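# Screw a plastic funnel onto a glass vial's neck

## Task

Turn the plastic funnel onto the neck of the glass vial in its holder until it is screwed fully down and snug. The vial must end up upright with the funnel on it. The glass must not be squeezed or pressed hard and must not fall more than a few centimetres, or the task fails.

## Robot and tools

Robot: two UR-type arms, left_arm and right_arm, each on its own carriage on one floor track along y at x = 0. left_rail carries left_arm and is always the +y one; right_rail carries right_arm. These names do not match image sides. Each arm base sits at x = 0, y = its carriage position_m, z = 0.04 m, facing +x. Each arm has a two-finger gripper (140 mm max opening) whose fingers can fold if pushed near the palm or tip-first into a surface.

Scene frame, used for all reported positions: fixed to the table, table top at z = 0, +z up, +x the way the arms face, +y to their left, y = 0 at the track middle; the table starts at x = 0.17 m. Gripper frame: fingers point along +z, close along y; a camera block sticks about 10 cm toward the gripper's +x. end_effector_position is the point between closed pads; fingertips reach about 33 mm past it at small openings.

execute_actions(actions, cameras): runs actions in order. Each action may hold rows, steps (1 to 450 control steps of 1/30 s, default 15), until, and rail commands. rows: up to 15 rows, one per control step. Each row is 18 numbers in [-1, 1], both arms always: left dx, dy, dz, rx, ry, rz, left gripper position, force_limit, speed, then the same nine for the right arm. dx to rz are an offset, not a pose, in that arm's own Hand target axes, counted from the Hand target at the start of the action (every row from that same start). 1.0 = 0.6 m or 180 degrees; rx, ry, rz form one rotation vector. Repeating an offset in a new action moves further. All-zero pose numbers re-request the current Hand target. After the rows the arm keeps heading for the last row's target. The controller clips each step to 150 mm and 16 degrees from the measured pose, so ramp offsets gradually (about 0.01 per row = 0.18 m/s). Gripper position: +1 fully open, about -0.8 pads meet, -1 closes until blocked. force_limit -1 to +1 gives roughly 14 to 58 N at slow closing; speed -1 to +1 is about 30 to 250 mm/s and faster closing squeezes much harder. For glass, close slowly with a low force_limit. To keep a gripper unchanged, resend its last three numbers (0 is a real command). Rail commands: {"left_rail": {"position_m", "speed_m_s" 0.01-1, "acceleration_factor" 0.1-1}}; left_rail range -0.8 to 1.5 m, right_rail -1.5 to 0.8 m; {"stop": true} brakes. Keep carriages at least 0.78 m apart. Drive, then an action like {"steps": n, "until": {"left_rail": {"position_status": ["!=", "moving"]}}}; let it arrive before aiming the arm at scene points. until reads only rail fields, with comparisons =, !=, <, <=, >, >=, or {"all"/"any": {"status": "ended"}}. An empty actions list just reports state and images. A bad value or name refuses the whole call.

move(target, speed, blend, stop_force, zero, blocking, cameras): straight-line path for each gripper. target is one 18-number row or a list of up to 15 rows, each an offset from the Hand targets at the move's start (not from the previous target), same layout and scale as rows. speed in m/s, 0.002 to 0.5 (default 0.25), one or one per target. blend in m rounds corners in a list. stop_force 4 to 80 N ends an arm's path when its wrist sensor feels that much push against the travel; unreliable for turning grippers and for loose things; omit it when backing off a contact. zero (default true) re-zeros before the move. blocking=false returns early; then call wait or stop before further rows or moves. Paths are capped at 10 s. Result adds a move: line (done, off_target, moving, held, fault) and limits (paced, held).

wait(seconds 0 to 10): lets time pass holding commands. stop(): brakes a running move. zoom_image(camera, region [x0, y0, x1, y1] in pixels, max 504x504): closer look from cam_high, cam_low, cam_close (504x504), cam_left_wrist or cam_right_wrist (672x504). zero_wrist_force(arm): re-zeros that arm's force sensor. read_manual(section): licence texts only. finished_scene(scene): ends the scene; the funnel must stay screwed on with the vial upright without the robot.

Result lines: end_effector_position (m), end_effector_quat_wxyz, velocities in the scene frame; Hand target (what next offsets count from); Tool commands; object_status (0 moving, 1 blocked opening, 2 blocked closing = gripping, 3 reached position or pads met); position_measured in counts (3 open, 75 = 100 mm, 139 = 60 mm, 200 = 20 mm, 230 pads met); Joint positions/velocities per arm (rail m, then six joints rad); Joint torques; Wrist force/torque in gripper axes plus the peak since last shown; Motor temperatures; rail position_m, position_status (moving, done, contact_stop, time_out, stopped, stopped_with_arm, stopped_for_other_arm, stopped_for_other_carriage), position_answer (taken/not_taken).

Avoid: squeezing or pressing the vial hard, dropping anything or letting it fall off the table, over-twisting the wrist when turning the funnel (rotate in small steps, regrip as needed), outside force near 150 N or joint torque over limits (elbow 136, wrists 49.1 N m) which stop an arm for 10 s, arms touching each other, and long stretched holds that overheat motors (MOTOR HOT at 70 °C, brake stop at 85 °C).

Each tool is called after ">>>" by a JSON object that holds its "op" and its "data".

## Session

>>> {"op": "execute_actions", "data": {"actions": []}}

>>> {"op": "zoom_image", "data": {"camera": "cam_high", "region": [100, 90, 400, 350]}}

Scene clock: 0.00 s.
left_arm: end_effector_position=(+0.3563, +0.4786, +0.5790) position_measured=3 object_status=3 end_effector_quat_wxyz=(+0.000, +0.000, +1.000, +0.000) | right_arm: end_effector_position=(+0.3563, -0.3214, +0.5790) position_measured=3 object_status=3 end_effector_quat_wxyz=(+0.000, +0.000, +1.000, +0.000)
Joint positions: left_arm=[0.4 -0.28 -2.157 1.821 -1.235 -1.571 -0.281] | right_arm=[-0.4 -0.28 -2.157 1.821 -1.235 -1.571 -0.281]
Joint velocities: within noise
Joint torques (N m): no reading
Motor temperatures (°C): left_arm=[32 34 35 36 38 37] | right_arm=[33 29 34 39 35 38]
Wrist force (N): no reading
Wrist torque (N m): no reading
Wrist force, peak (N): no reading
Hand target: left_arm +0.3563, +0.4786, +0.5790; +0.000, +0.000, +1.000, +0.000 | right_arm +0.3563, -0.3214, +0.5790; +0.000, +0.000, +1.000, +0.000
Tool commands: left_gripper/position=+1.0 left_gripper/force_limit=+1.0 left_gripper/speed=+1.0 right_gripper/position=+1.0 right_gripper/force_limit=+1.0 right_gripper/speed=+1.0
left_rail: position_m=0.400 position_status=done
right_rail: position_m=-0.400 position_status=done

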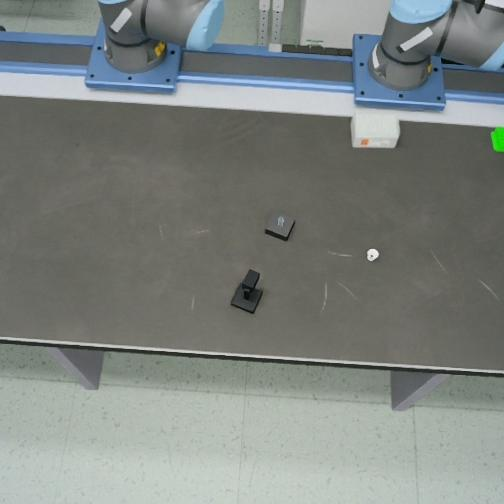

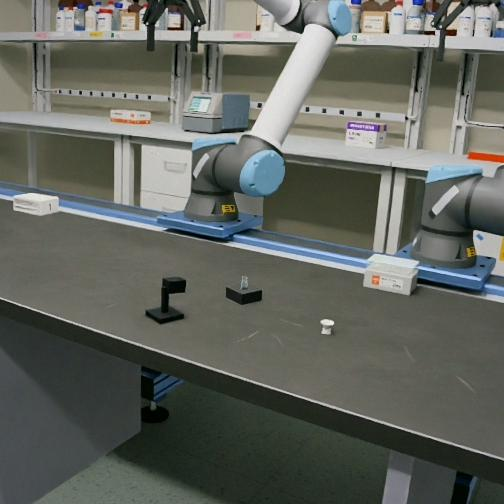

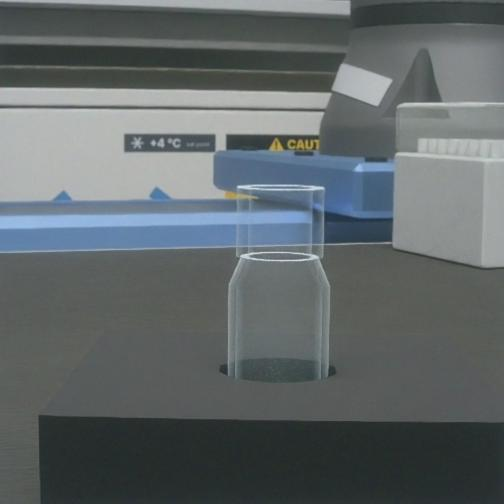

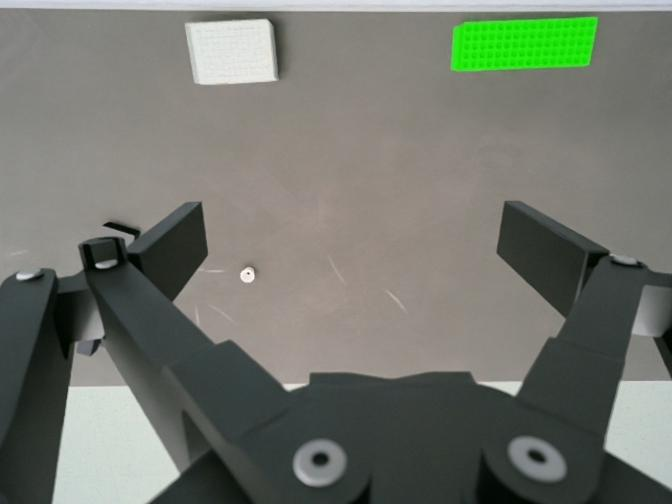

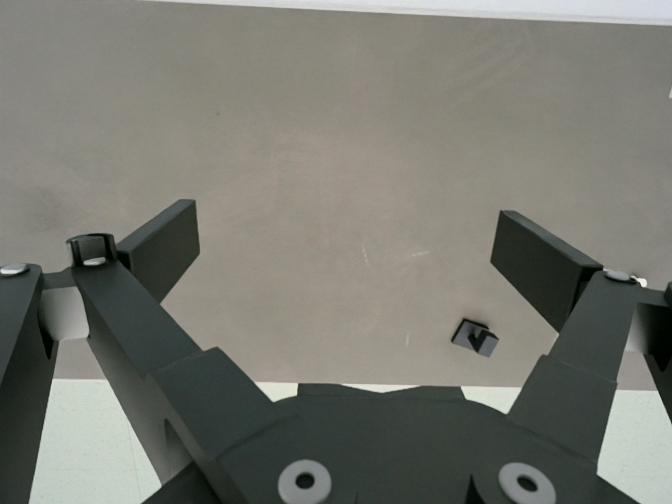

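Scaled by 1.680 from the camera's 504x504 image, which has a finer 720x720 frame.

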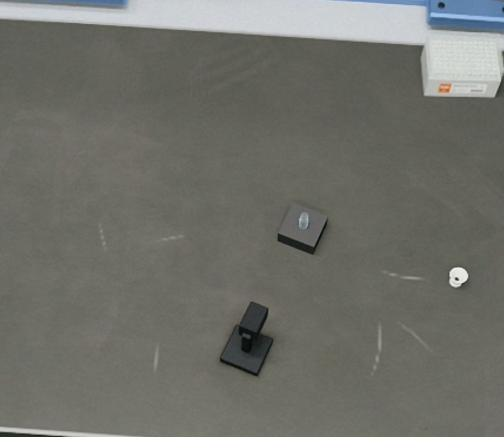

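>>> {"op": "move", "data": {"target": [-0.413,-0.273,0.63,0,0,0,0,-0.05,-1,0,0,0,0,0,0,1,1,1], "speed": 0.3, "cameras": ["cam_left_wrist","cam_high"]}}

>>> {"op": "zoom_image", "data": {"camera": "cam_left_wrist", "region": [210, 130, 460, 320]}}

Scene clock: 5.47 s.
left_arm: end_effector_position=(+0.6042, +0.3148, +0.2010) position_measured=129 object_status=0 end_effector_quat_wxyz=(+0.000, +0.000, +1.000, +0.000) | right_arm: end_effector_position=(+0.3563, -0.3214, +0.5790) position_measured=3 object_status=3 end_effector_quat_wxyz=(+0.000, +0.000, +1.000, +0.000)
Joint positions: left_arm=[0.4 -0.43 -1.615 2.149 -2.106 -1.571 -0.43] | right_arm=[-0.4 -0.28 -2.157 1.821 -1.235 -1.571 -0.28]
Joint torques (N m): left_arm=[10.02 -20.26 -50.22 -6.98 -3.35 1.71] | right_arm=[-4.03 3.39 -42.02 -3.91 0.39 -0.05]
Wrist force (N): left_arm=[-0.1 1.0 -0.5] | right_arm=[-0.2 0.4 -0.4]
Wrist torque (N m): left_arm=[0.26 0.00 0.03] | right_arm=[0.10 0.04 0.01]
Wrist force, peak (N): left_arm=[1.8 1.4 -3.0] | right_arm=[-0.3 0.0 -0.9]
Hand target: left_arm +0.6042, +0.3148, +0.2010; +0.000, +0.000, +1.000, +0.000 | right_arm +0.3563, -0.3214, +0.5790; +0.000, +0.000, +1.000, +0.000
Off the commanded pose: left_arm 0.000 m, 0 deg | right_arm 0.000 m, 0 deg.
left_rail: position_m=0.400 position_status=done
right_rail: position_m=-0.400 position_status=done
move: done
Images, in order: cam_high, cam_left_wrist.

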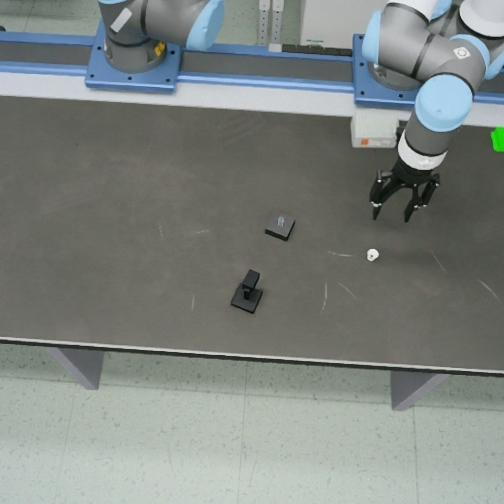

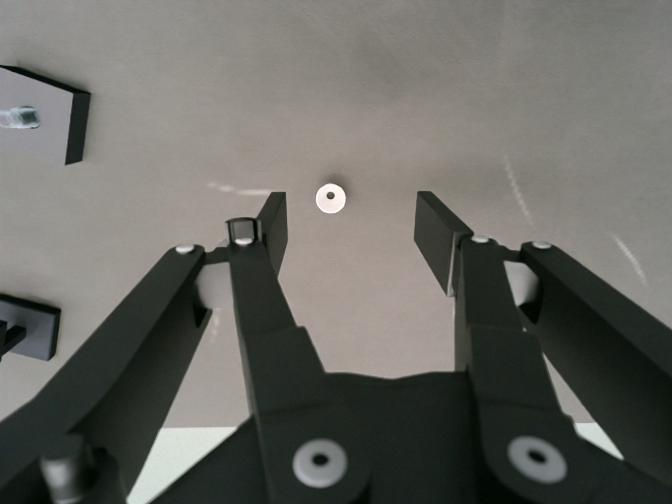

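Scaled by 2.016 from the camera's 672x504 image, which has a finer 960x720 frame.

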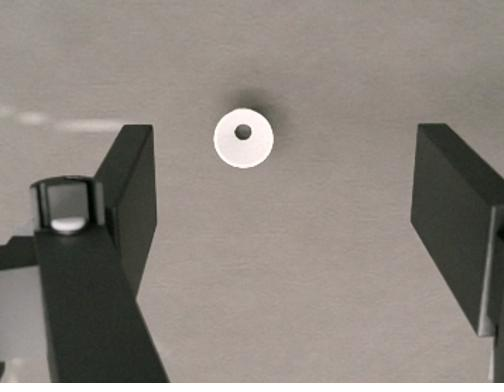

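>>> {"op": "move", "data": {"target": [-0.035,-0.026,0.185,0,0,0,0,-0.05,-1,0,0,0,0,0,0,1,1,1], "speed": 0.2, "cameras": ["cam_left_wrist"]}}

>>> {"op": "zoom_image", "data": {"camera": "cam_left_wrist", "region": [210, 130, 460, 320]}}

Scene clock: 7.67 s.
left_arm: end_effector_position=(+0.6252, +0.2991, +0.0901) position_measured=129 object_status=3 end_effector_quat_wxyz=(+0.000, +0.000, +1.000, +0.000) | right_arm: end_effector_position=(+0.3563, -0.3214, +0.5790) position_measured=3 object_status=3 end_effector_quat_wxyz=(+0.000, +0.000, +1.000, +0.000)
Joint positions: left_arm=[0.4 -0.439 -1.442 2.212 -2.34 -1.571 -0.439] | right_arm=[-0.4 -0.28 -2.157 1.821 -1.235 -1.571 -0.281]
Joint torques (N m): left_arm=[-1.06 -31.07 -25.54 -7.3 -1.96 -2.25] | right_arm=[-2.53 4.01 -41.31 -3.71 0.38 -0.19]
Wrist force (N): left_arm=[0.0 0.9 -0.2] | right_arm=[0.0 0.1 -0.2]
Wrist torque (N m): left_arm=[0.25 -0.01 0.03] | right_arm=[0.03 -0.01 0.00]
Wrist force, peak (N): left_arm=[-0.2 1.0 -3.1] | right_arm=[0.6 0.4 -0.9]
Hand target: left_arm +0.6252, +0.2992, +0.0900; +0.000, +0.000, +1.000, +0.000 | right_arm +0.3563, -0.3214, +0.5790; +0.000, +0.000, +1.000, +0.000
Off the commanded pose: left_arm 0.000 m, 0 deg | right_arm 0.000 m, 0 deg.
left_rail: position_m=0.400 position_status=done
right_rail: position_m=-0.400 position_status=done
move: done
Images, in order: cam_left_wrist.

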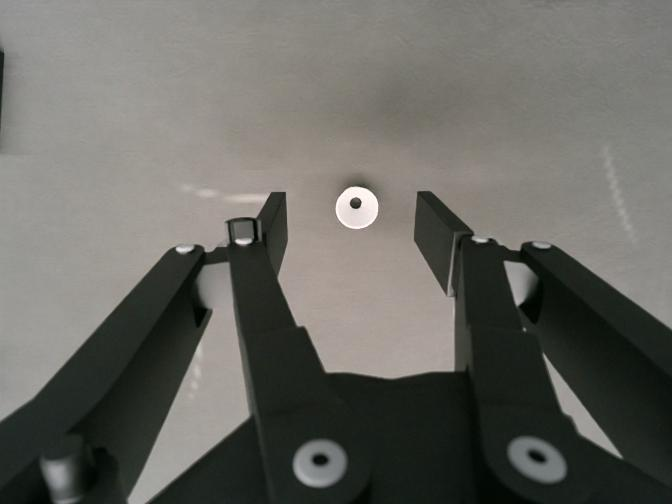

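Scaled by 2.016 from the camera's 672x504 image, which has a finer 960x720 frame.

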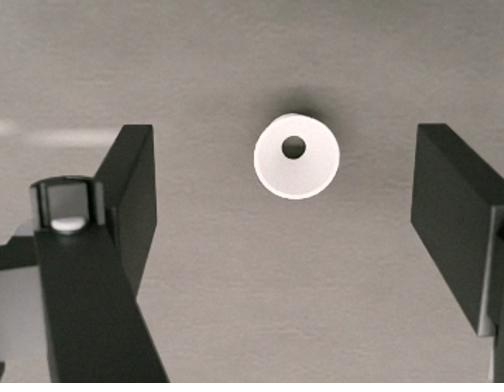

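>>> {"op": "move", "data": {"target": [[-0.005,0.007,0,0,0,-0.5,0,-0.05,-1,0,0,0,0,0,0,1,1,1],[-0.005,0.007,0.04,0,0,-1,0,-0.05,-1,0,0,0,0,0,0,1,1,1]], "speed": 0.4, "cameras": ["cam_left_wrist"]}}

>>> {"op": "zoom_image", "data": {"camera": "cam_left_wrist", "region": [210, 130, 460, 320]}}

Scene clock: 13.43 s.
left_arm: end_effector_position=(+0.6282, +0.3034, +0.0660) position_measured=129 object_status=3 end_effector_quat_wxyz=(+0.000, +1.000, +0.000, +0.000) | right_arm: end_effector_position=(+0.3563, -0.3214, +0.5790) position_measured=3 object_status=3 end_effector_quat_wxyz=(+0.000, +0.000, +1.000, +0.000)
Joint positions: left_arm=[0.4 -0.43 -1.404 2.225 -2.392 -1.571 -3.572] | right_arm=[-0.4 -0.28 -2.157 1.821 -1.235 -1.571 -0.28]
Joint torques (N m): left_arm=[-9.61 -32.02 -22.96 -7.54 2.66 -3.04] | right_arm=[-4.15 5.94 -38.96 -2.66 0.27 -0.01]
Wrist force (N): left_arm=[-0.3 1.1 -0.6] | right_arm=[0.2 0.3 -0.2]
Wrist torque (N m): left_arm=[0.30 0.04 0.02] | right_arm=[0.08 -0.04 -0.01]
Wrist force, peak (N): left_arm=[0.0 1.5 -0.6] | right_arm=[0.4 0.5 -0.8]
Hand target: left_arm +0.6282, +0.3034, +0.0660; +0.000, +1.000, +0.000, +0.000 | right_arm +0.3563, -0.3214, +0.5790; +0.000, +0.000, +1.000, +0.000
Off the commanded pose: left_arm 0.000 m, 0 deg | right_arm 0.000 m, 0 deg.
left_rail: position_m=0.400 position_status=done
right_rail: position_m=-0.400 position_status=done
move: done
Images, in order: cam_left_wrist.

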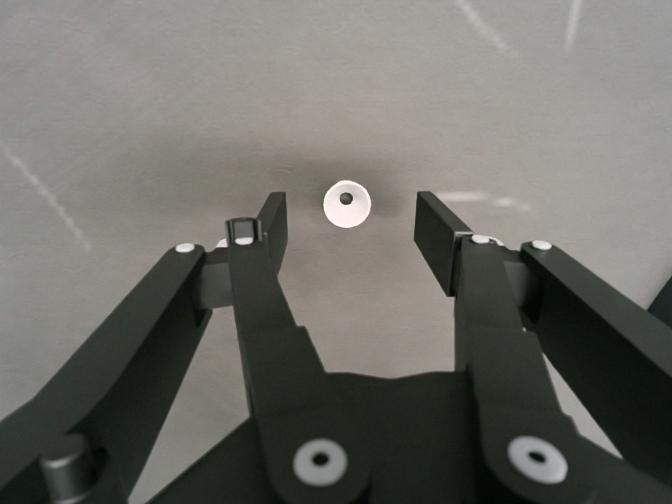

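Scaled by 2.016 from the camera's 672x504 image, which has a finer 960x720 frame.

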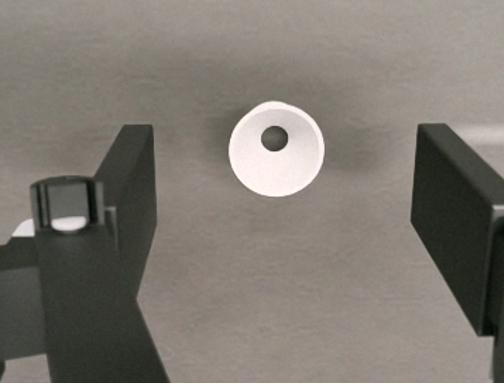

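>>> {"op": "move", "data": {"target": [[0.0067,-0.001,0,0,0,-0.4,0,-0.05,-1,0,0,0,0,0,0,1,1,1],[0.0067,-0.001,0.02,0,0,-0.82,0,-0.05,-1,0,0,0,0,0,0,1,1,1]], "speed": 0.4, "cameras": ["cam_left_wrist"]}}

>>> {"op": "zoom_image", "data": {"camera": "cam_left_wrist", "region": [210, 130, 460, 320]}}

Scene clock: 18.63 s.
left_arm: end_effector_position=(+0.6322, +0.3040, +0.0540) position_measured=129 object_status=3 end_effector_quat_wxyz=(+0.000, +0.279, +0.960, +0.000) | right_arm: end_effector_position=(+0.3563, -0.3214, +0.5790) position_measured=3 object_status=3 end_effector_quat_wxyz=(+0.000, +0.000, +1.000, +0.000)
Joint positions: left_arm=[0.4 -0.427 -1.38 2.225 -2.416 -1.571 -6.144] | right_arm=[-0.4 -0.28 -2.157 1.821 -1.235 -1.571 -0.28]
Joint torques (N m): left_arm=[-10.1 -39.94 -21.59 -7.19 2.94 -2.59] | right_arm=[-4.23 7.85 -39.97 -2.15 0.42 -0.14]
Wrist force (N): left_arm=[-0.5 1.1 0.1] | right_arm=[0.5 -0.2 -0.5]
Wrist torque (N m): left_arm=[0.28 0.06 0.02] | right_arm=[-0.02 -0.12 0.00]
Wrist force, peak (N): left_arm=[-0.5 1.0 -1.0] | right_arm=[0.5 0.3 -1.0]
Hand target: left_arm +0.6322, +0.3040, +0.0540; +0.000, +0.279, +0.960, +0.000 | right_arm +0.3563, -0.3214, +0.5790; +0.000, +0.000, +1.000, +0.000
Off the commanded pose: left_arm 0.000 m, 0 deg | right_arm 0.000 m, 0 deg.
left_rail: position_m=0.400 position_status=done
right_rail: position_m=-0.400 position_status=done
move: done
Images, in order: cam_left_wrist.

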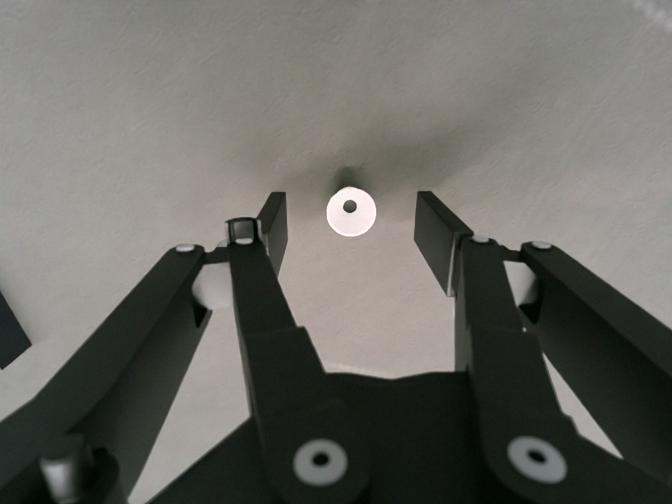

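Scaled by 2.016 from the camera's 672x504 image, which has a finer 960x720 frame.

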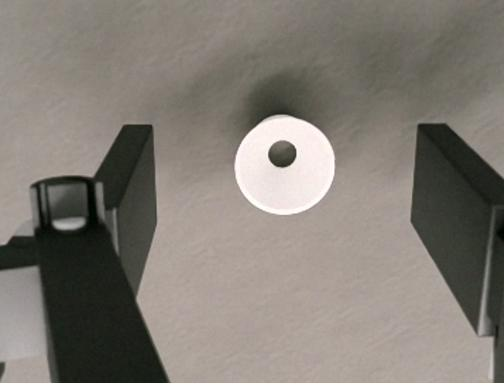

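>>> {"op": "move", "data": {"target": [[0,0,0.0275,0,0,0,0,-0.05,-1,0,0,0,0,0,0,1,1,1]], "cameras": ["cam_left_wrist"]}}

>>> {"op": "zoom_image", "data": {"camera": "cam_left_wrist", "region": [210, 130, 460, 320]}}

>>> {"op": "move", "data": {"target": [[0,0,0,0,0,0.5,0,-0.05,-1,0,0,0,0,0,0,1,1,1],[0,0,0,0,0,1,0,-0.05,-1,0,0,0,0,0,0,1,1,1]], "speed": 0.5, "cameras": ["cam_left_wrist"]}}

>>> {"op": "zoom_image", "data": {"camera": "cam_left_wrist", "region": [210, 130, 460, 320]}}

Scene clock: 20.67 s.
Wrist force, peak (N): left_arm=[-0.1 1.6 -0.5] | right_arm=[0.7 0.0 -0.6]
Off the commanded pose: left_arm 0.000 m, 0 deg | right_arm 0.000 m, 0 deg.
left_rail: position_m=0.400 position_status=done
right_rail: position_m=-0.400 position_status=done
move: done
Images, in order: cam_left_wrist.

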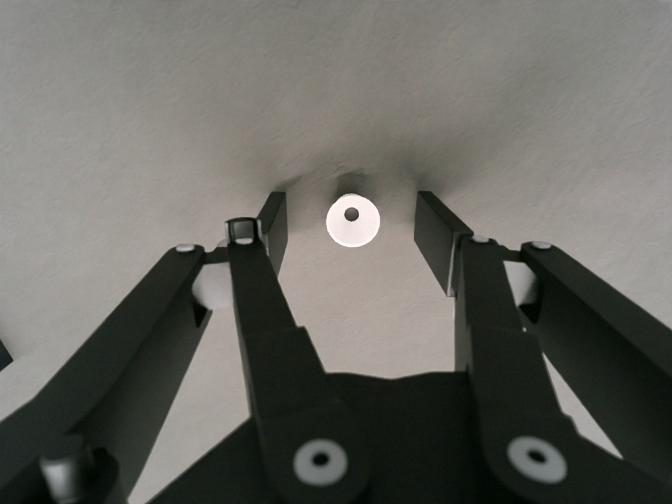

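Scaled by 2.016 from the camera's 672x504 image, which has a finer 960x720 frame.

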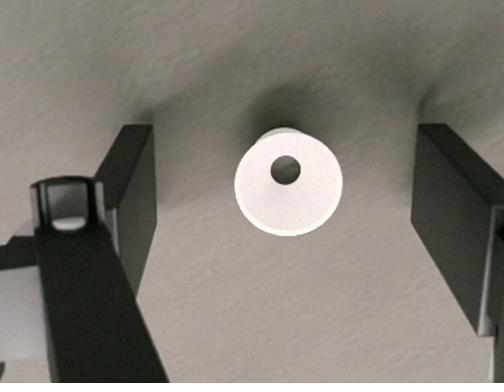

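Scene clock: 25.27 s.
left_arm: end_effector_position=(+0.6322, +0.3039, +0.0376) position_measured=129 object_status=3 end_effector_quat_wxyz=(+0.000, +0.960, -0.279, +0.000) | right_arm: end_effector_position=(+0.3563, -0.3214, +0.5790) position_measured=3 object_status=3 end_effector_quat_wxyz=(+0.000, +0.000, +1.000, +0.000)
Joint positions: left_arm=[0.4 -0.427 -1.354 2.235 -2.452 -1.571 -3.003] | right_arm=[-0.4 -0.28 -2.157 1.821 -1.235 -1.571 -0.28]
Joint torques (N m): left_arm=[9.94 -32.58 -41.31 -3.19 -3.29 1.84] | right_arm=[-4.54 6.35 -40.19 -2.21 0.34 -0.02]
Wrist force (N): left_arm=[-0.1 0.6 -0.3] | right_arm=[0.1 0.0 0.0]
Wrist torque (N m): left_arm=[0.19 -0.02 0.00] | right_arm=[0.01 -0.02 -0.01]
Wrist force, peak (N): left_arm=[-1.0 1.3 -0.3] | right_arm=[0.6 -0.7 -0.6]
Hand target: left_arm +0.6322, +0.3040, +0.0375; +0.000, +0.960, -0.279, +0.000 | right_arm +0.3563, -0.3214, +0.5790; +0.000, +0.000, +1.000, +0.000
Off the commanded pose: left_arm 0.000 m, 0 deg | right_arm 0.000 m, 0 deg.
left_rail: position_m=0.400 position_status=done
right_rail: position_m=-0.400 position_status=done
move: done
Images, in order: cam_left_wrist.

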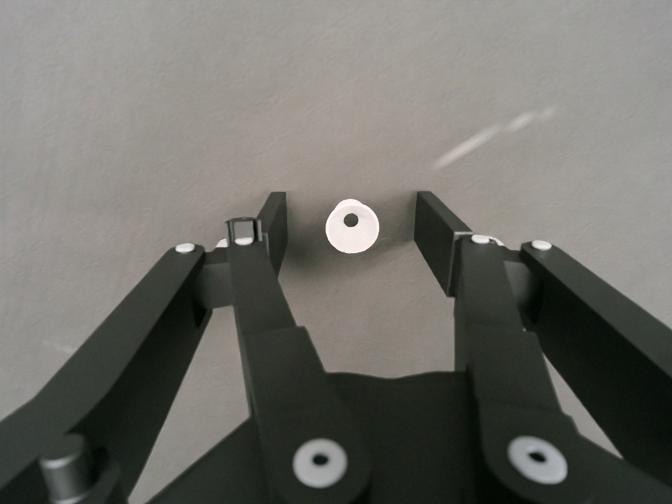

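Scaled by 2.016 from the camera's 672x504 image, which has a finer 960x720 frame.

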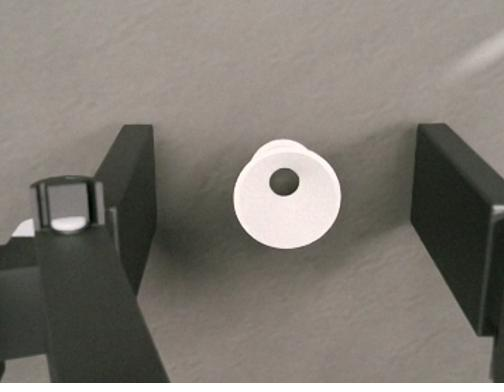

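>>> {"op": "move", "data": {"target": [[-0.0033,0,0,0,0,-0.5,0,-0.05,-1,0,0,0,0,0,0,1,1,1],[-0.0033,0,0,0,0,-1,0,-0.05,-1,0,0,0,0,0,0,1,1,1]], "speed": 0.5, "cameras": []}}

>>> {"op": "move", "data": {"target": [0,0,0,0,0,0,-1,-0.05,-1,0,0,0,0,0,0,1,1,1], "cameras": ["cam_left_wrist"]}}

>>> {"op": "zoom_image", "data": {"camera": "cam_left_wrist", "region": [210, 130, 460, 320]}}

Scene clock: 30.80 s.
Wrist force, peak (N): left_arm=[-0.5 1.4 -0.4] | right_arm=[0.7 0.4 -0.7]
Off the commanded pose: left_arm 0.000 m, 0 deg | right_arm 0.000 m, 0 deg.
left_rail: position_m=0.400 position_status=done
right_rail: position_m=-0.400 position_status=done
move: done

Scene clock: 32.50 s.
left_arm: end_effector_position=(+0.6305, +0.3050, +0.0375) position_measured=195 object_status=0 end_effector_quat_wxyz=(+0.000, +0.279, +0.960, +0.000) | right_arm: end_effector_position=(+0.3563, -0.3214, +0.5790) position_measured=3 object_status=3 end_effector_quat_wxyz=(+0.000, +0.000, +1.000, +0.000)
Joint positions: left_arm=[0.4 -0.426 -1.357 2.239 -2.453 -1.571 -6.144] | right_arm=[-0.4 -0.28 -2.157 1.821 -1.235 -1.571 -0.28]
Joint torques (N m): left_arm=[-9.46 -70.63 -25.15 -3.9 2.59 -2.64] | right_arm=[-5.8 6.51 -41.02 -2.14 0.28 0.01]
Wrist force (N): left_arm=[0.1 0.2 -4.2] | right_arm=[0.1 0.0 0.4]
Wrist torque (N m): left_arm=[0.11 -0.01 0.00] | right_arm=[0.01 0.00 0.00]
Wrist force, peak (N): left_arm=[-0.1 0.9 -4.1] | right_arm=[-0.3 -0.5 -0.7]
Hand target: left_arm +0.6305, +0.3050, +0.0375; +0.000, +0.279, +0.960, +0.000 | right_arm +0.3563, -0.3214, +0.5790; +0.000, +0.000, +1.000, +0.000
Off the commanded pose: left_arm 0.000 m, 0 deg | right_arm 0.000 m, 0 deg.
left_rail: position_m=0.400 position_status=done
right_rail: position_m=-0.400 position_status=done
move: done
Images, in order: cam_left_wrist.

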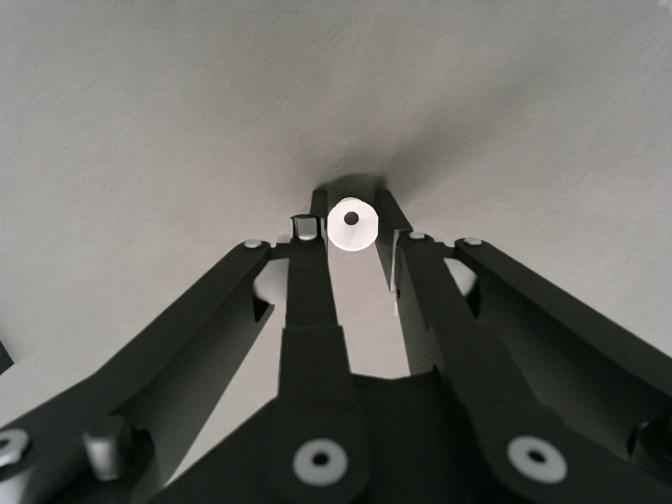

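Scaled by 2.016 from the camera's 672x504 image, which has a finer 960x720 frame.

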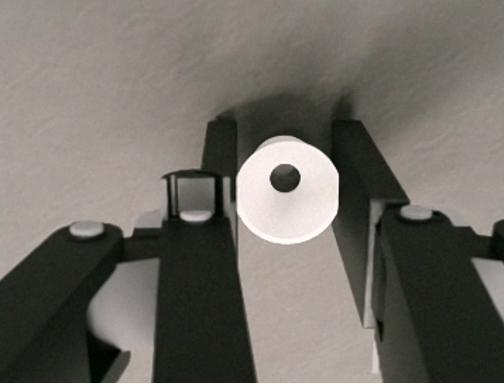

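>>> {"op": "move", "data": {"target": [[0,0,-0.18,0,0,0,-1,-0.05,-1,0,0,0,0,0,0,1,1,1],[-0.116,-0.4,-0.18,0,0,0,-1,-0.05,-1,0,0,0,0,0,0,1,1,1]], "blend": 0.03, "speed": 0.2}}

>>> {"op": "zoom_image", "data": {"camera": "cam_left_wrist", "region": [210, 100, 460, 290]}}

Scene clock: 36.10 s.
left_arm: end_effector_position=(+0.5614, +0.0659, +0.1455) position_measured=195 object_status=2 end_effector_quat_wxyz=(-0.023, +0.367, +0.929, -0.045) | right_arm: end_effector_position=(+0.3563, -0.3214, +0.5790) position_measured=3 object_status=3 end_effector_quat_wxyz=(+0.000, +0.000, +1.000, +0.000)
Joint positions: left_arm=[0.4 -0.753 -1.464 2.111 -2.209 -1.671 -6.283] | right_arm=[-0.4 -0.28 -2.157 1.821 -1.235 -1.571 -0.28]
Joint torques (N m): left_arm=[-7.2 -30.11 -50.85 -3.18 -3.91 -2.99] | right_arm=[-4.64 6.44 -41.04 -2.14 0.49 -0.19]
Wrist force (N): left_arm=[0.0 1.2 -0.2] | right_arm=[0.2 0.2 -0.4]
Wrist torque (N m): left_arm=[0.28 -0.01 0.03] | right_arm=[0.05 -0.04 0.00]
Wrist force, peak (N): left_arm=[0.1 0.8 -4.3] | right_arm=[0.3 -0.2 -1.0]
Hand target: left_arm +0.5607, +0.0651, +0.1455; +0.000, +0.279, +0.960, +0.000 | right_arm +0.3563, -0.3214, +0.5790; +0.000, +0.000, +1.000, +0.000
Off the commanded pose: left_arm 0.001 m, 12 deg | right_arm 0.000 m, 0 deg.
left_rail: position_m=0.400 position_status=done
right_rail: position_m=-0.400 position_status=done
joint sent to its limit (left arm) — joint 7 (wrist 3), lower limit.
move: off_target (left_arm)

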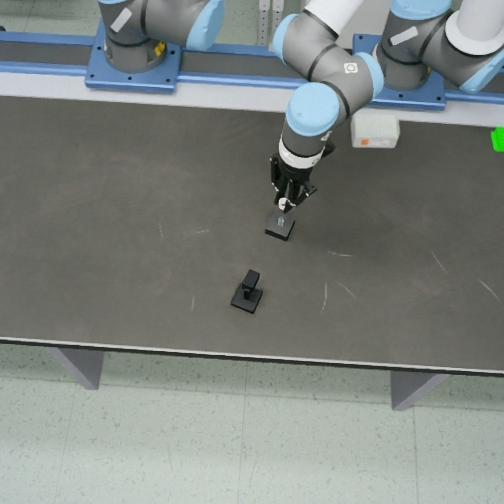

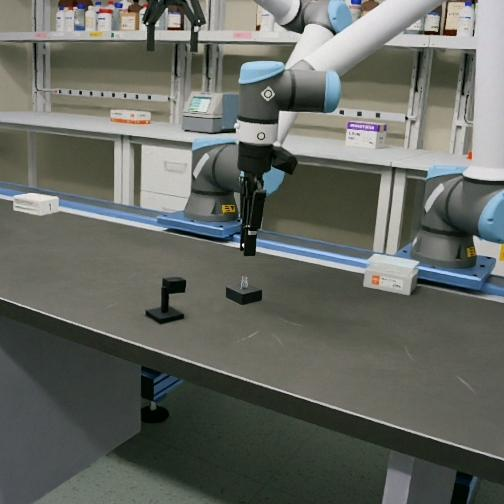

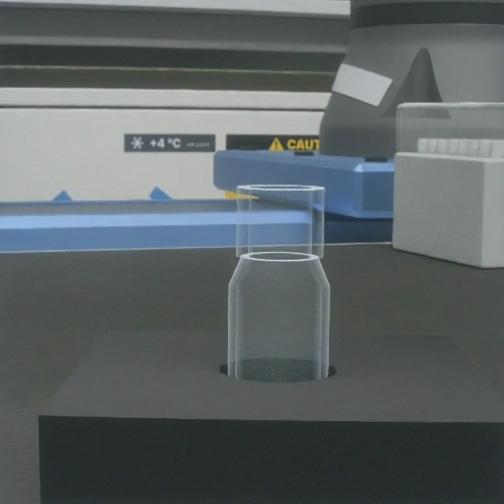

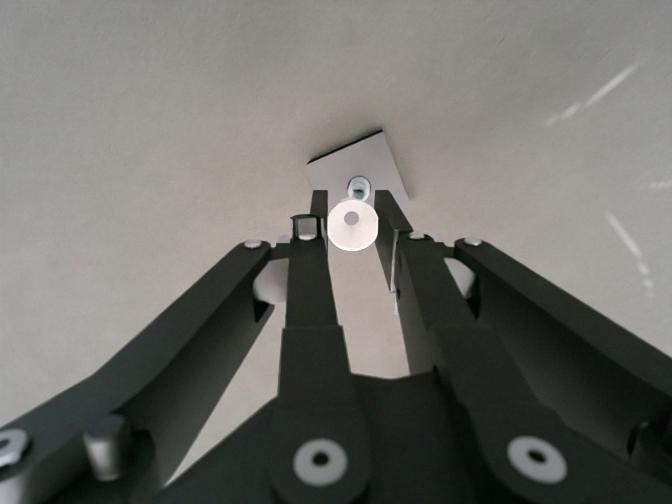

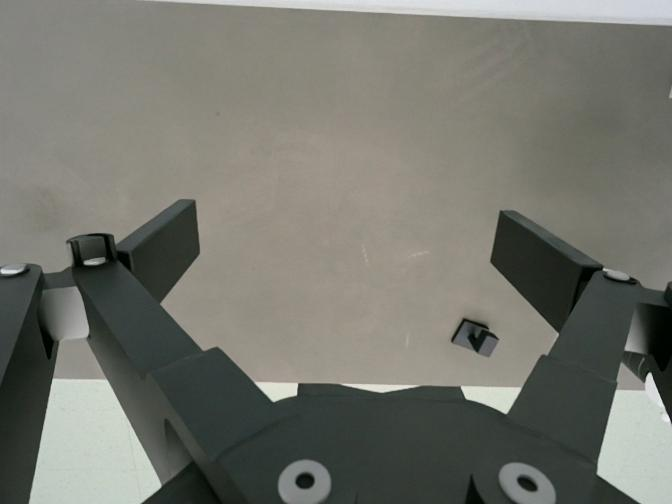

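Scaled by 2.016 from the camera's 672x504 image, which has a finer 960x720 frame.

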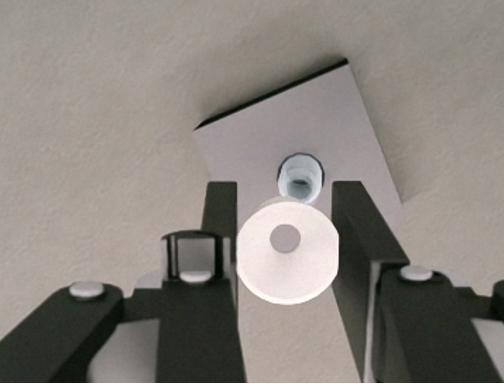

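>>> {"op": "move", "data": {"target": [[0,0,0,0,0,0.4,-1,-0.05,-1,0,0,0,0,0,0,1,1,1],[0,0,0.03,0,0,0.82,-1,-0.05,-1,0,0,0,0,0,0,1,1,1]], "speed": 0.4, "cameras": ["cam_close","cam_left_wrist"]}}

>>> {"op": "zoom_image", "data": {"camera": "cam_left_wrist", "region": [210, 100, 460, 290]}}

Scene clock: 41.77 s.
left_arm: end_effector_position=(+0.5606, +0.0651, +0.1275) position_measured=195 object_status=2 end_effector_quat_wxyz=(+0.000, +1.000, +0.000, +0.000) | right_arm: end_effector_position=(+0.3563, -0.3214, +0.5790) position_measured=3 object_status=3 end_effector_quat_wxyz=(+0.000, +0.000, +1.000, +0.000)
Joint positions: left_arm=[0.4 -0.808 -1.461 2.146 -2.256 -1.571 -3.95] | right_arm=[-0.4 -0.28 -2.157 1.821 -1.235 -1.571 -0.28]
Joint torques (N m): left_arm=[10.84 -32.75 -44.73 -7.18 -3.52 1.54] | right_arm=[-4.25 6.41 -41.75 -2.32 0.4 0.08]
Wrist force (N): left_arm=[0.1 0.3 -0.1] | right_arm=[0.9 0.2 -0.2]
Wrist torque (N m): left_arm=[0.09 -0.05 0.03] | right_arm=[0.05 -0.20 0.00]
Wrist force, peak (N): left_arm=[0.0 1.9 -0.5] | right_arm=[0.1 0.0 -1.0]
Hand target: left_arm +0.5607, +0.0651, +0.1275; +0.000, +1.000, +0.000, +0.000 | right_arm +0.3563, -0.3214, +0.5790; +0.000, +0.000, +1.000, +0.000
Off the commanded pose: left_arm 0.000 m, 0 deg | right_arm 0.000 m, 0 deg.
left_rail: position_m=0.400 position_status=done
right_rail: position_m=-0.400 position_status=done
move: done
Images, in order: cam_close, cam_left_wrist.

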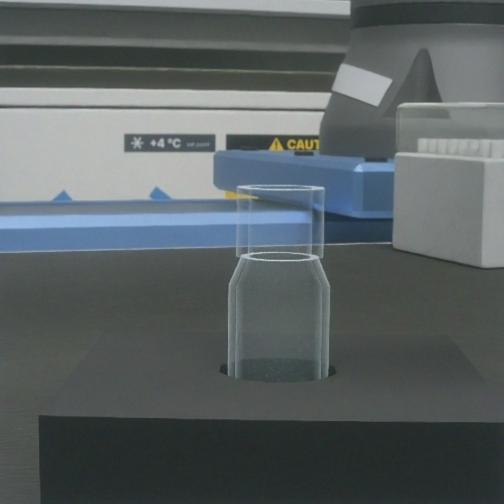

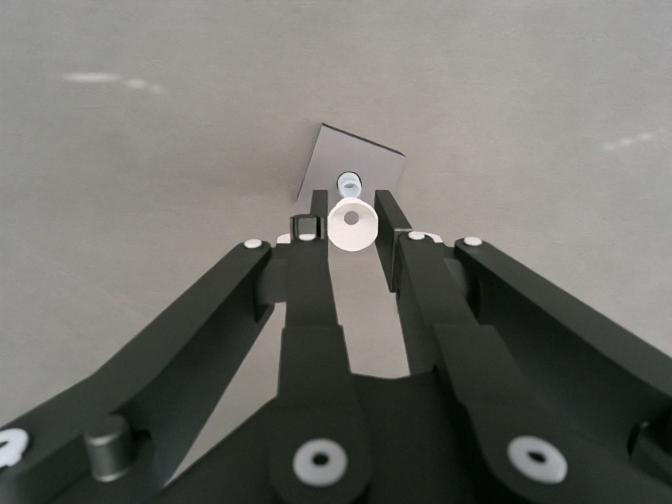

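Scaled by 2.016 from the camera's 672x504 image, which has a finer 960x720 frame.

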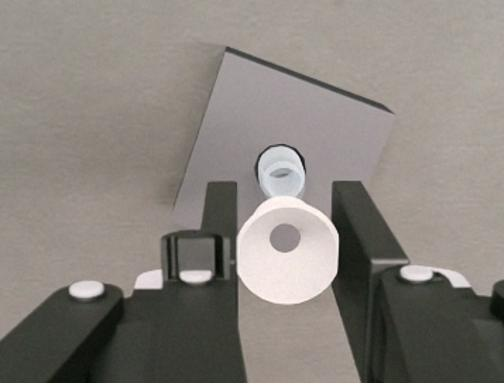

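>>> {"op": "move", "data": {"target": [[0.0095,0,0,0,0,0,-1,-0.05,-1,0,0,0,0,0,0,1,1,1],[0.0095,0,0.054,0,0,0,-1,-0.05,-1,0,0,0,0,0,0,1,1,1]], "speed": 0.1, "cameras": ["cam_close","cam_left_wrist"]}}

>>> {"op": "zoom_image", "data": {"camera": "cam_left_wrist", "region": [290, 150, 410, 260]}}

>>> {"op": "zoom_image", "data": {"camera": "cam_close", "region": [150, 50, 400, 300]}}

Scene clock: 43.67 s.
left_arm: end_effector_position=(+0.5664, +0.0651, +0.0952) position_measured=195 object_status=2 end_effector_quat_wxyz=(+0.000, +1.000, +0.000, +0.000) | right_arm: end_effector_position=(+0.3563, -0.3214, +0.5790) position_measured=3 object_status=3 end_effector_quat_wxyz=(+0.000, +0.000, +1.000, +0.000)
Joint positions: left_arm=[0.4 -0.802 -1.412 2.163 -2.322 -1.571 -3.943] | right_arm=[-0.4 -0.28 -2.157 1.821 -1.235 -1.571 -0.28]
Joint torques (N m): left_arm=[9.39 -30.87 -25 -7.71 -2.46 1.51] | right_arm=[-5.05 6.7 -41.37 -2.08 0.48 -0.03]
Wrist force (N): left_arm=[-0.4 1.0 -0.3] | right_arm=[0.4 0.2 -0.1]
Wrist torque (N m): left_arm=[0.24 0.07 0.02] | right_arm=[0.04 -0.09 -0.01]
Wrist force, peak (N): left_arm=[0.6 1.4 -1.5] | right_arm=[0.7 0.3 -0.5]
Hand target: left_arm +0.5664, +0.0651, +0.0951; +0.000, +1.000, +0.000, +0.000 | right_arm +0.3563, -0.3214, +0.5790; +0.000, +0.000, +1.000, +0.000
Off the commanded pose: left_arm 0.000 m, 0 deg | right_arm 0.000 m, 0 deg.
left_rail: position_m=0.400 position_status=done
right_rail: position_m=-0.400 position_status=done
move: done
Images, in order: cam_close, cam_left_wrist.

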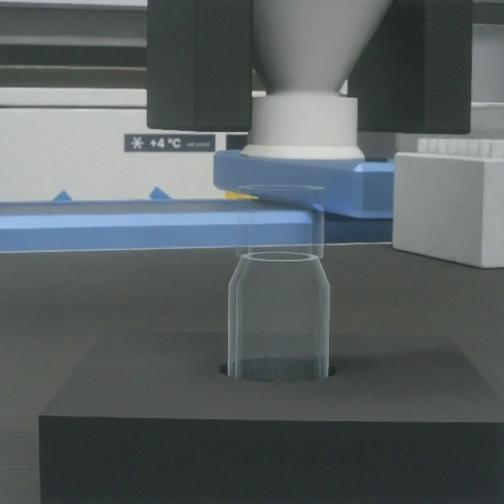

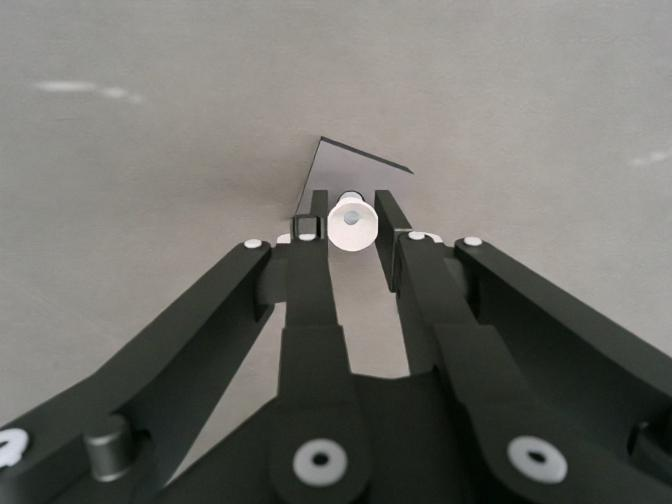

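Scaled by 4.200 from the camera's 672x504 image, which has a finer 960x720 frame.

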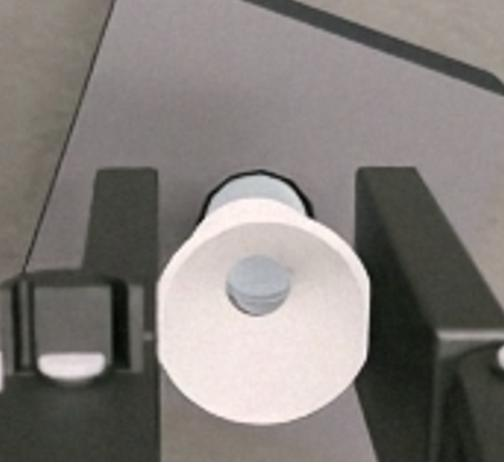

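Scaled by 2.016 from the camera's 504x504 image, which has a finer 720x720 frame.

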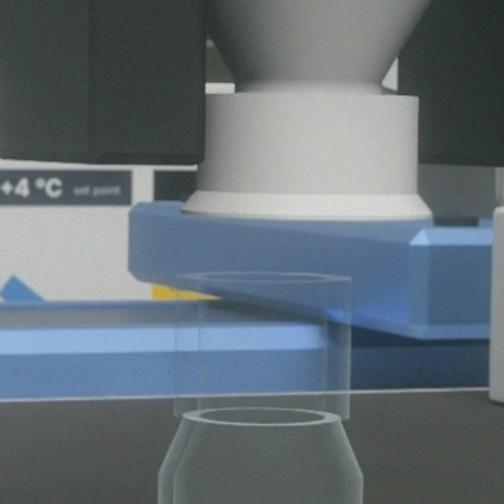

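>>> {"op": "move", "data": {"target": [-0.0067,0,0,0,0,0,-1,-0.05,-1,0,0,0,0,0,0,1,1,1], "speed": 0.1, "cameras": ["cam_close","cam_left_wrist"]}}

>>> {"op": "zoom_image", "data": {"camera": "cam_left_wrist", "region": [290, 150, 410, 260]}}

>>> {"op": "zoom_image", "data": {"camera": "cam_close", "region": [150, 50, 400, 300]}}

Scene clock: 46.50 s.
left_arm: end_effector_position=(+0.5624, +0.0651, +0.0951) position_measured=195 object_status=2 end_effector_quat_wxyz=(+0.000, +1.000, +0.000, +0.000) | right_arm: end_effector_position=(+0.3563, -0.3214, +0.5790) position_measured=3 object_status=3 end_effector_quat_wxyz=(+0.000, +0.000, +1.000, +0.000)
Joint positions: left_arm=[0.4 -0.806 -1.417 2.169 -2.323 -1.571 -3.948] | right_arm=[-0.4 -0.28 -2.157 1.821 -1.235 -1.571 -0.28]
Joint torques (N m): left_arm=[-7.02 -70.85 -23.79 -7.39 -2.92 -2.66] | right_arm=[-4.28 7.65 -41.72 -2.25 0.57 -0.28]
Wrist force (N): left_arm=[-0.3 0.6 -0.3] | right_arm=[0.5 0.0 0.0]
Wrist torque (N m): left_arm=[0.16 0.06 0.01] | right_arm=[0.01 -0.12 0.00]
Wrist force, peak (N): left_arm=[-0.5 1.1 -0.6] | right_arm=[0.7 0.2 -0.6]
Hand target: left_arm +0.5624, +0.0651, +0.0951; +0.000, +1.000, +0.000, +0.000 | right_arm +0.3563, -0.3214, +0.5790; +0.000, +0.000, +1.000, +0.000
Off the commanded pose: left_arm 0.000 m, 0 deg | right_arm 0.000 m, 0 deg.
left_rail: position_m=0.400 position_status=done
right_rail: position_m=-0.400 position_status=done
move: done
Images, in order: cam_close, cam_left_wrist.

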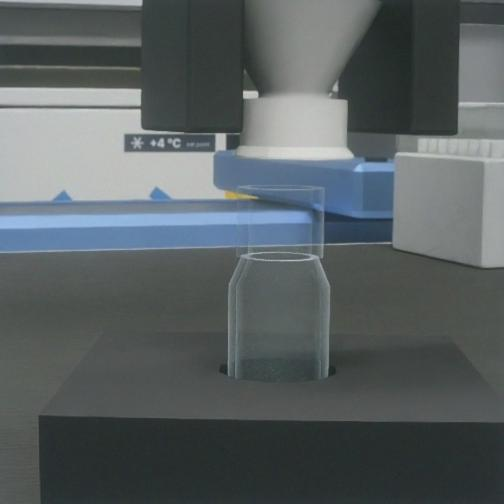

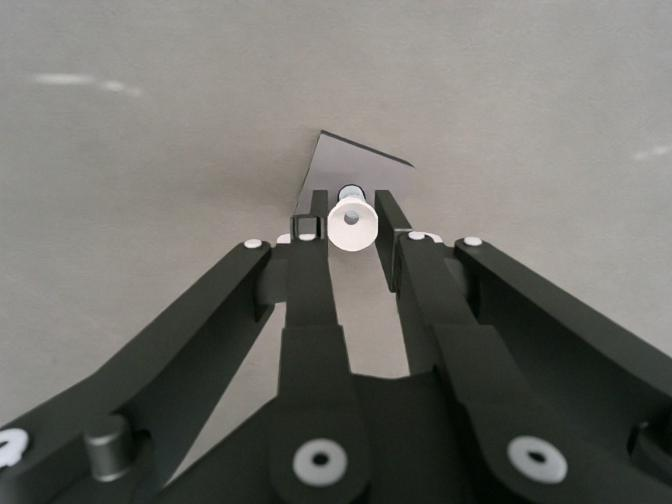

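Scaled by 4.200 from the camera's 672x504 image, which has a finer 960x720 frame.

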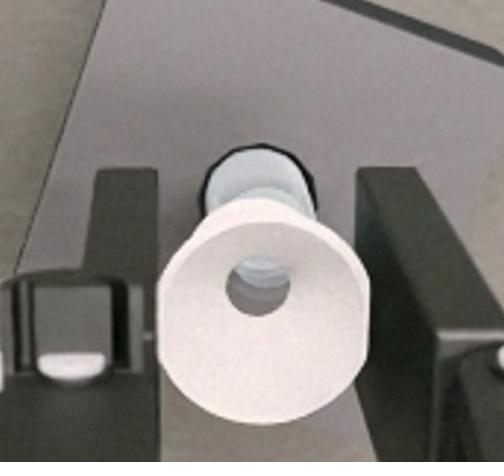

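Scaled by 2.016 from the camera's 504x504 image, which has a finer 720x720 frame.

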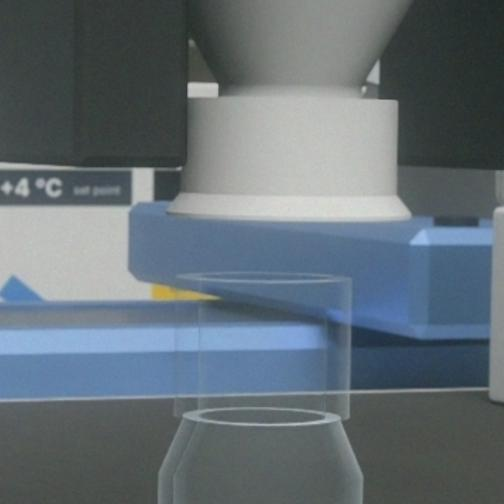

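>>> {"op": "move", "data": {"target": [-0.0025,0.0018,0.005,0,0,0,-1,-0.05,-1,0,0,0,0,0,0,1,1,1], "speed": 0.1, "cameras": ["cam_close","cam_left_wrist"]}}

>>> {"op": "zoom_image", "data": {"camera": "cam_left_wrist", "region": [290, 150, 410, 260]}}

>>> {"op": "zoom_image", "data": {"camera": "cam_close", "region": [150, 50, 400, 300]}}

Scene clock: 48.70 s.
left_arm: end_effector_position=(+0.5609, +0.0640, +0.0922) position_measured=195 object_status=2 end_effector_quat_wxyz=(+0.000, +1.000, +0.000, +0.000) | right_arm: end_effector_position=(+0.3563, -0.3214, +0.5790) position_measured=3 object_status=3 end_effector_quat_wxyz=(+0.000, +0.000, +1.000, +0.000)
Joint positions: left_arm=[0.4 -0.809 -1.414 2.173 -2.33 -1.571 -3.951] | right_arm=[-0.4 -0.28 -2.157 1.821 -1.235 -1.571 -0.28]
Joint torques (N m): left_arm=[-9.98 -33.3 -25.05 -7.77 -2.19 -2.66] | right_arm=[-4.74 7.03 -42.33 -2.24 0.47 -0.16]
Wrist force (N): left_arm=[-0.6 1.0 -0.8] | right_arm=[-0.2 -0.4 -0.3]
Wrist torque (N m): left_arm=[0.23 0.12 0.01] | right_arm=[-0.08 0.05 0.00]
Wrist force, peak (N): left_arm=[-0.4 1.3 -0.9] | right_arm=[1.0 -0.2 -0.3]
Hand target: left_arm +0.5609, +0.0640, +0.0921; +0.000, +1.000, +0.000, +0.000 | right_arm +0.3563, -0.3214, +0.5790; +0.000, +0.000, +1.000, +0.000
Off the commanded pose: left_arm 0.000 m, 0 deg | right_arm 0.000 m, 0 deg.
left_rail: position_m=0.400 position_status=done
right_rail: position_m=-0.400 position_status=done
move: done
Images, in order: cam_close, cam_left_wrist.

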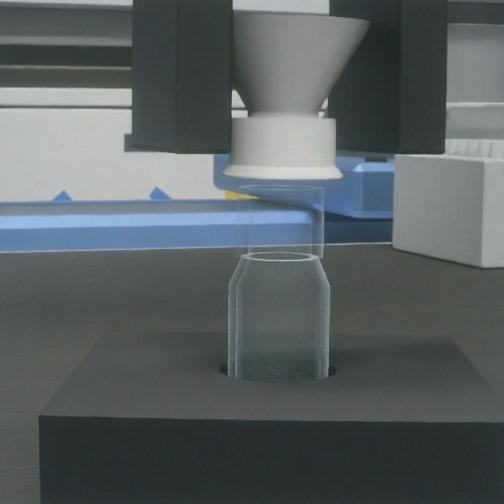

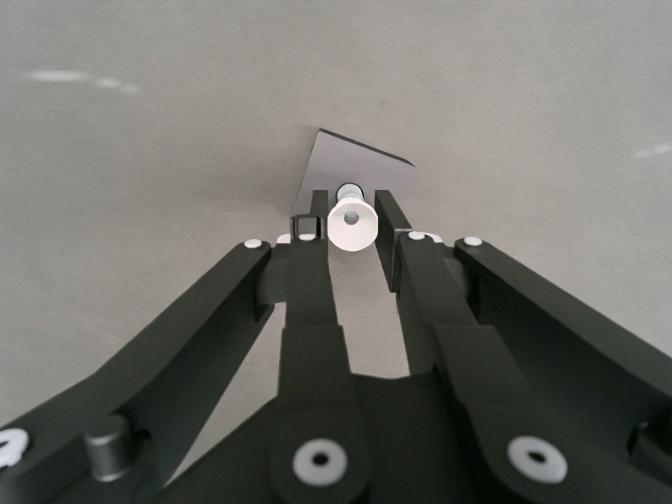

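Scaled by 4.200 from the camera's 672x504 image, which has a finer 960x720 frame.

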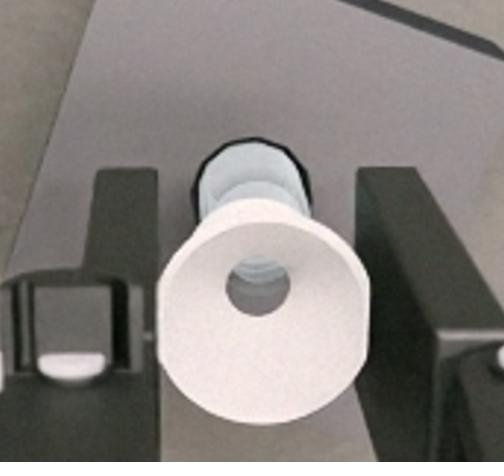

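Scaled by 2.016 from the camera's 504x504 image, which has a finer 720x720 frame.

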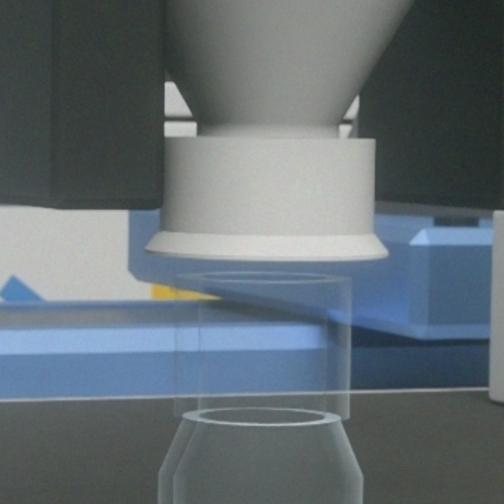

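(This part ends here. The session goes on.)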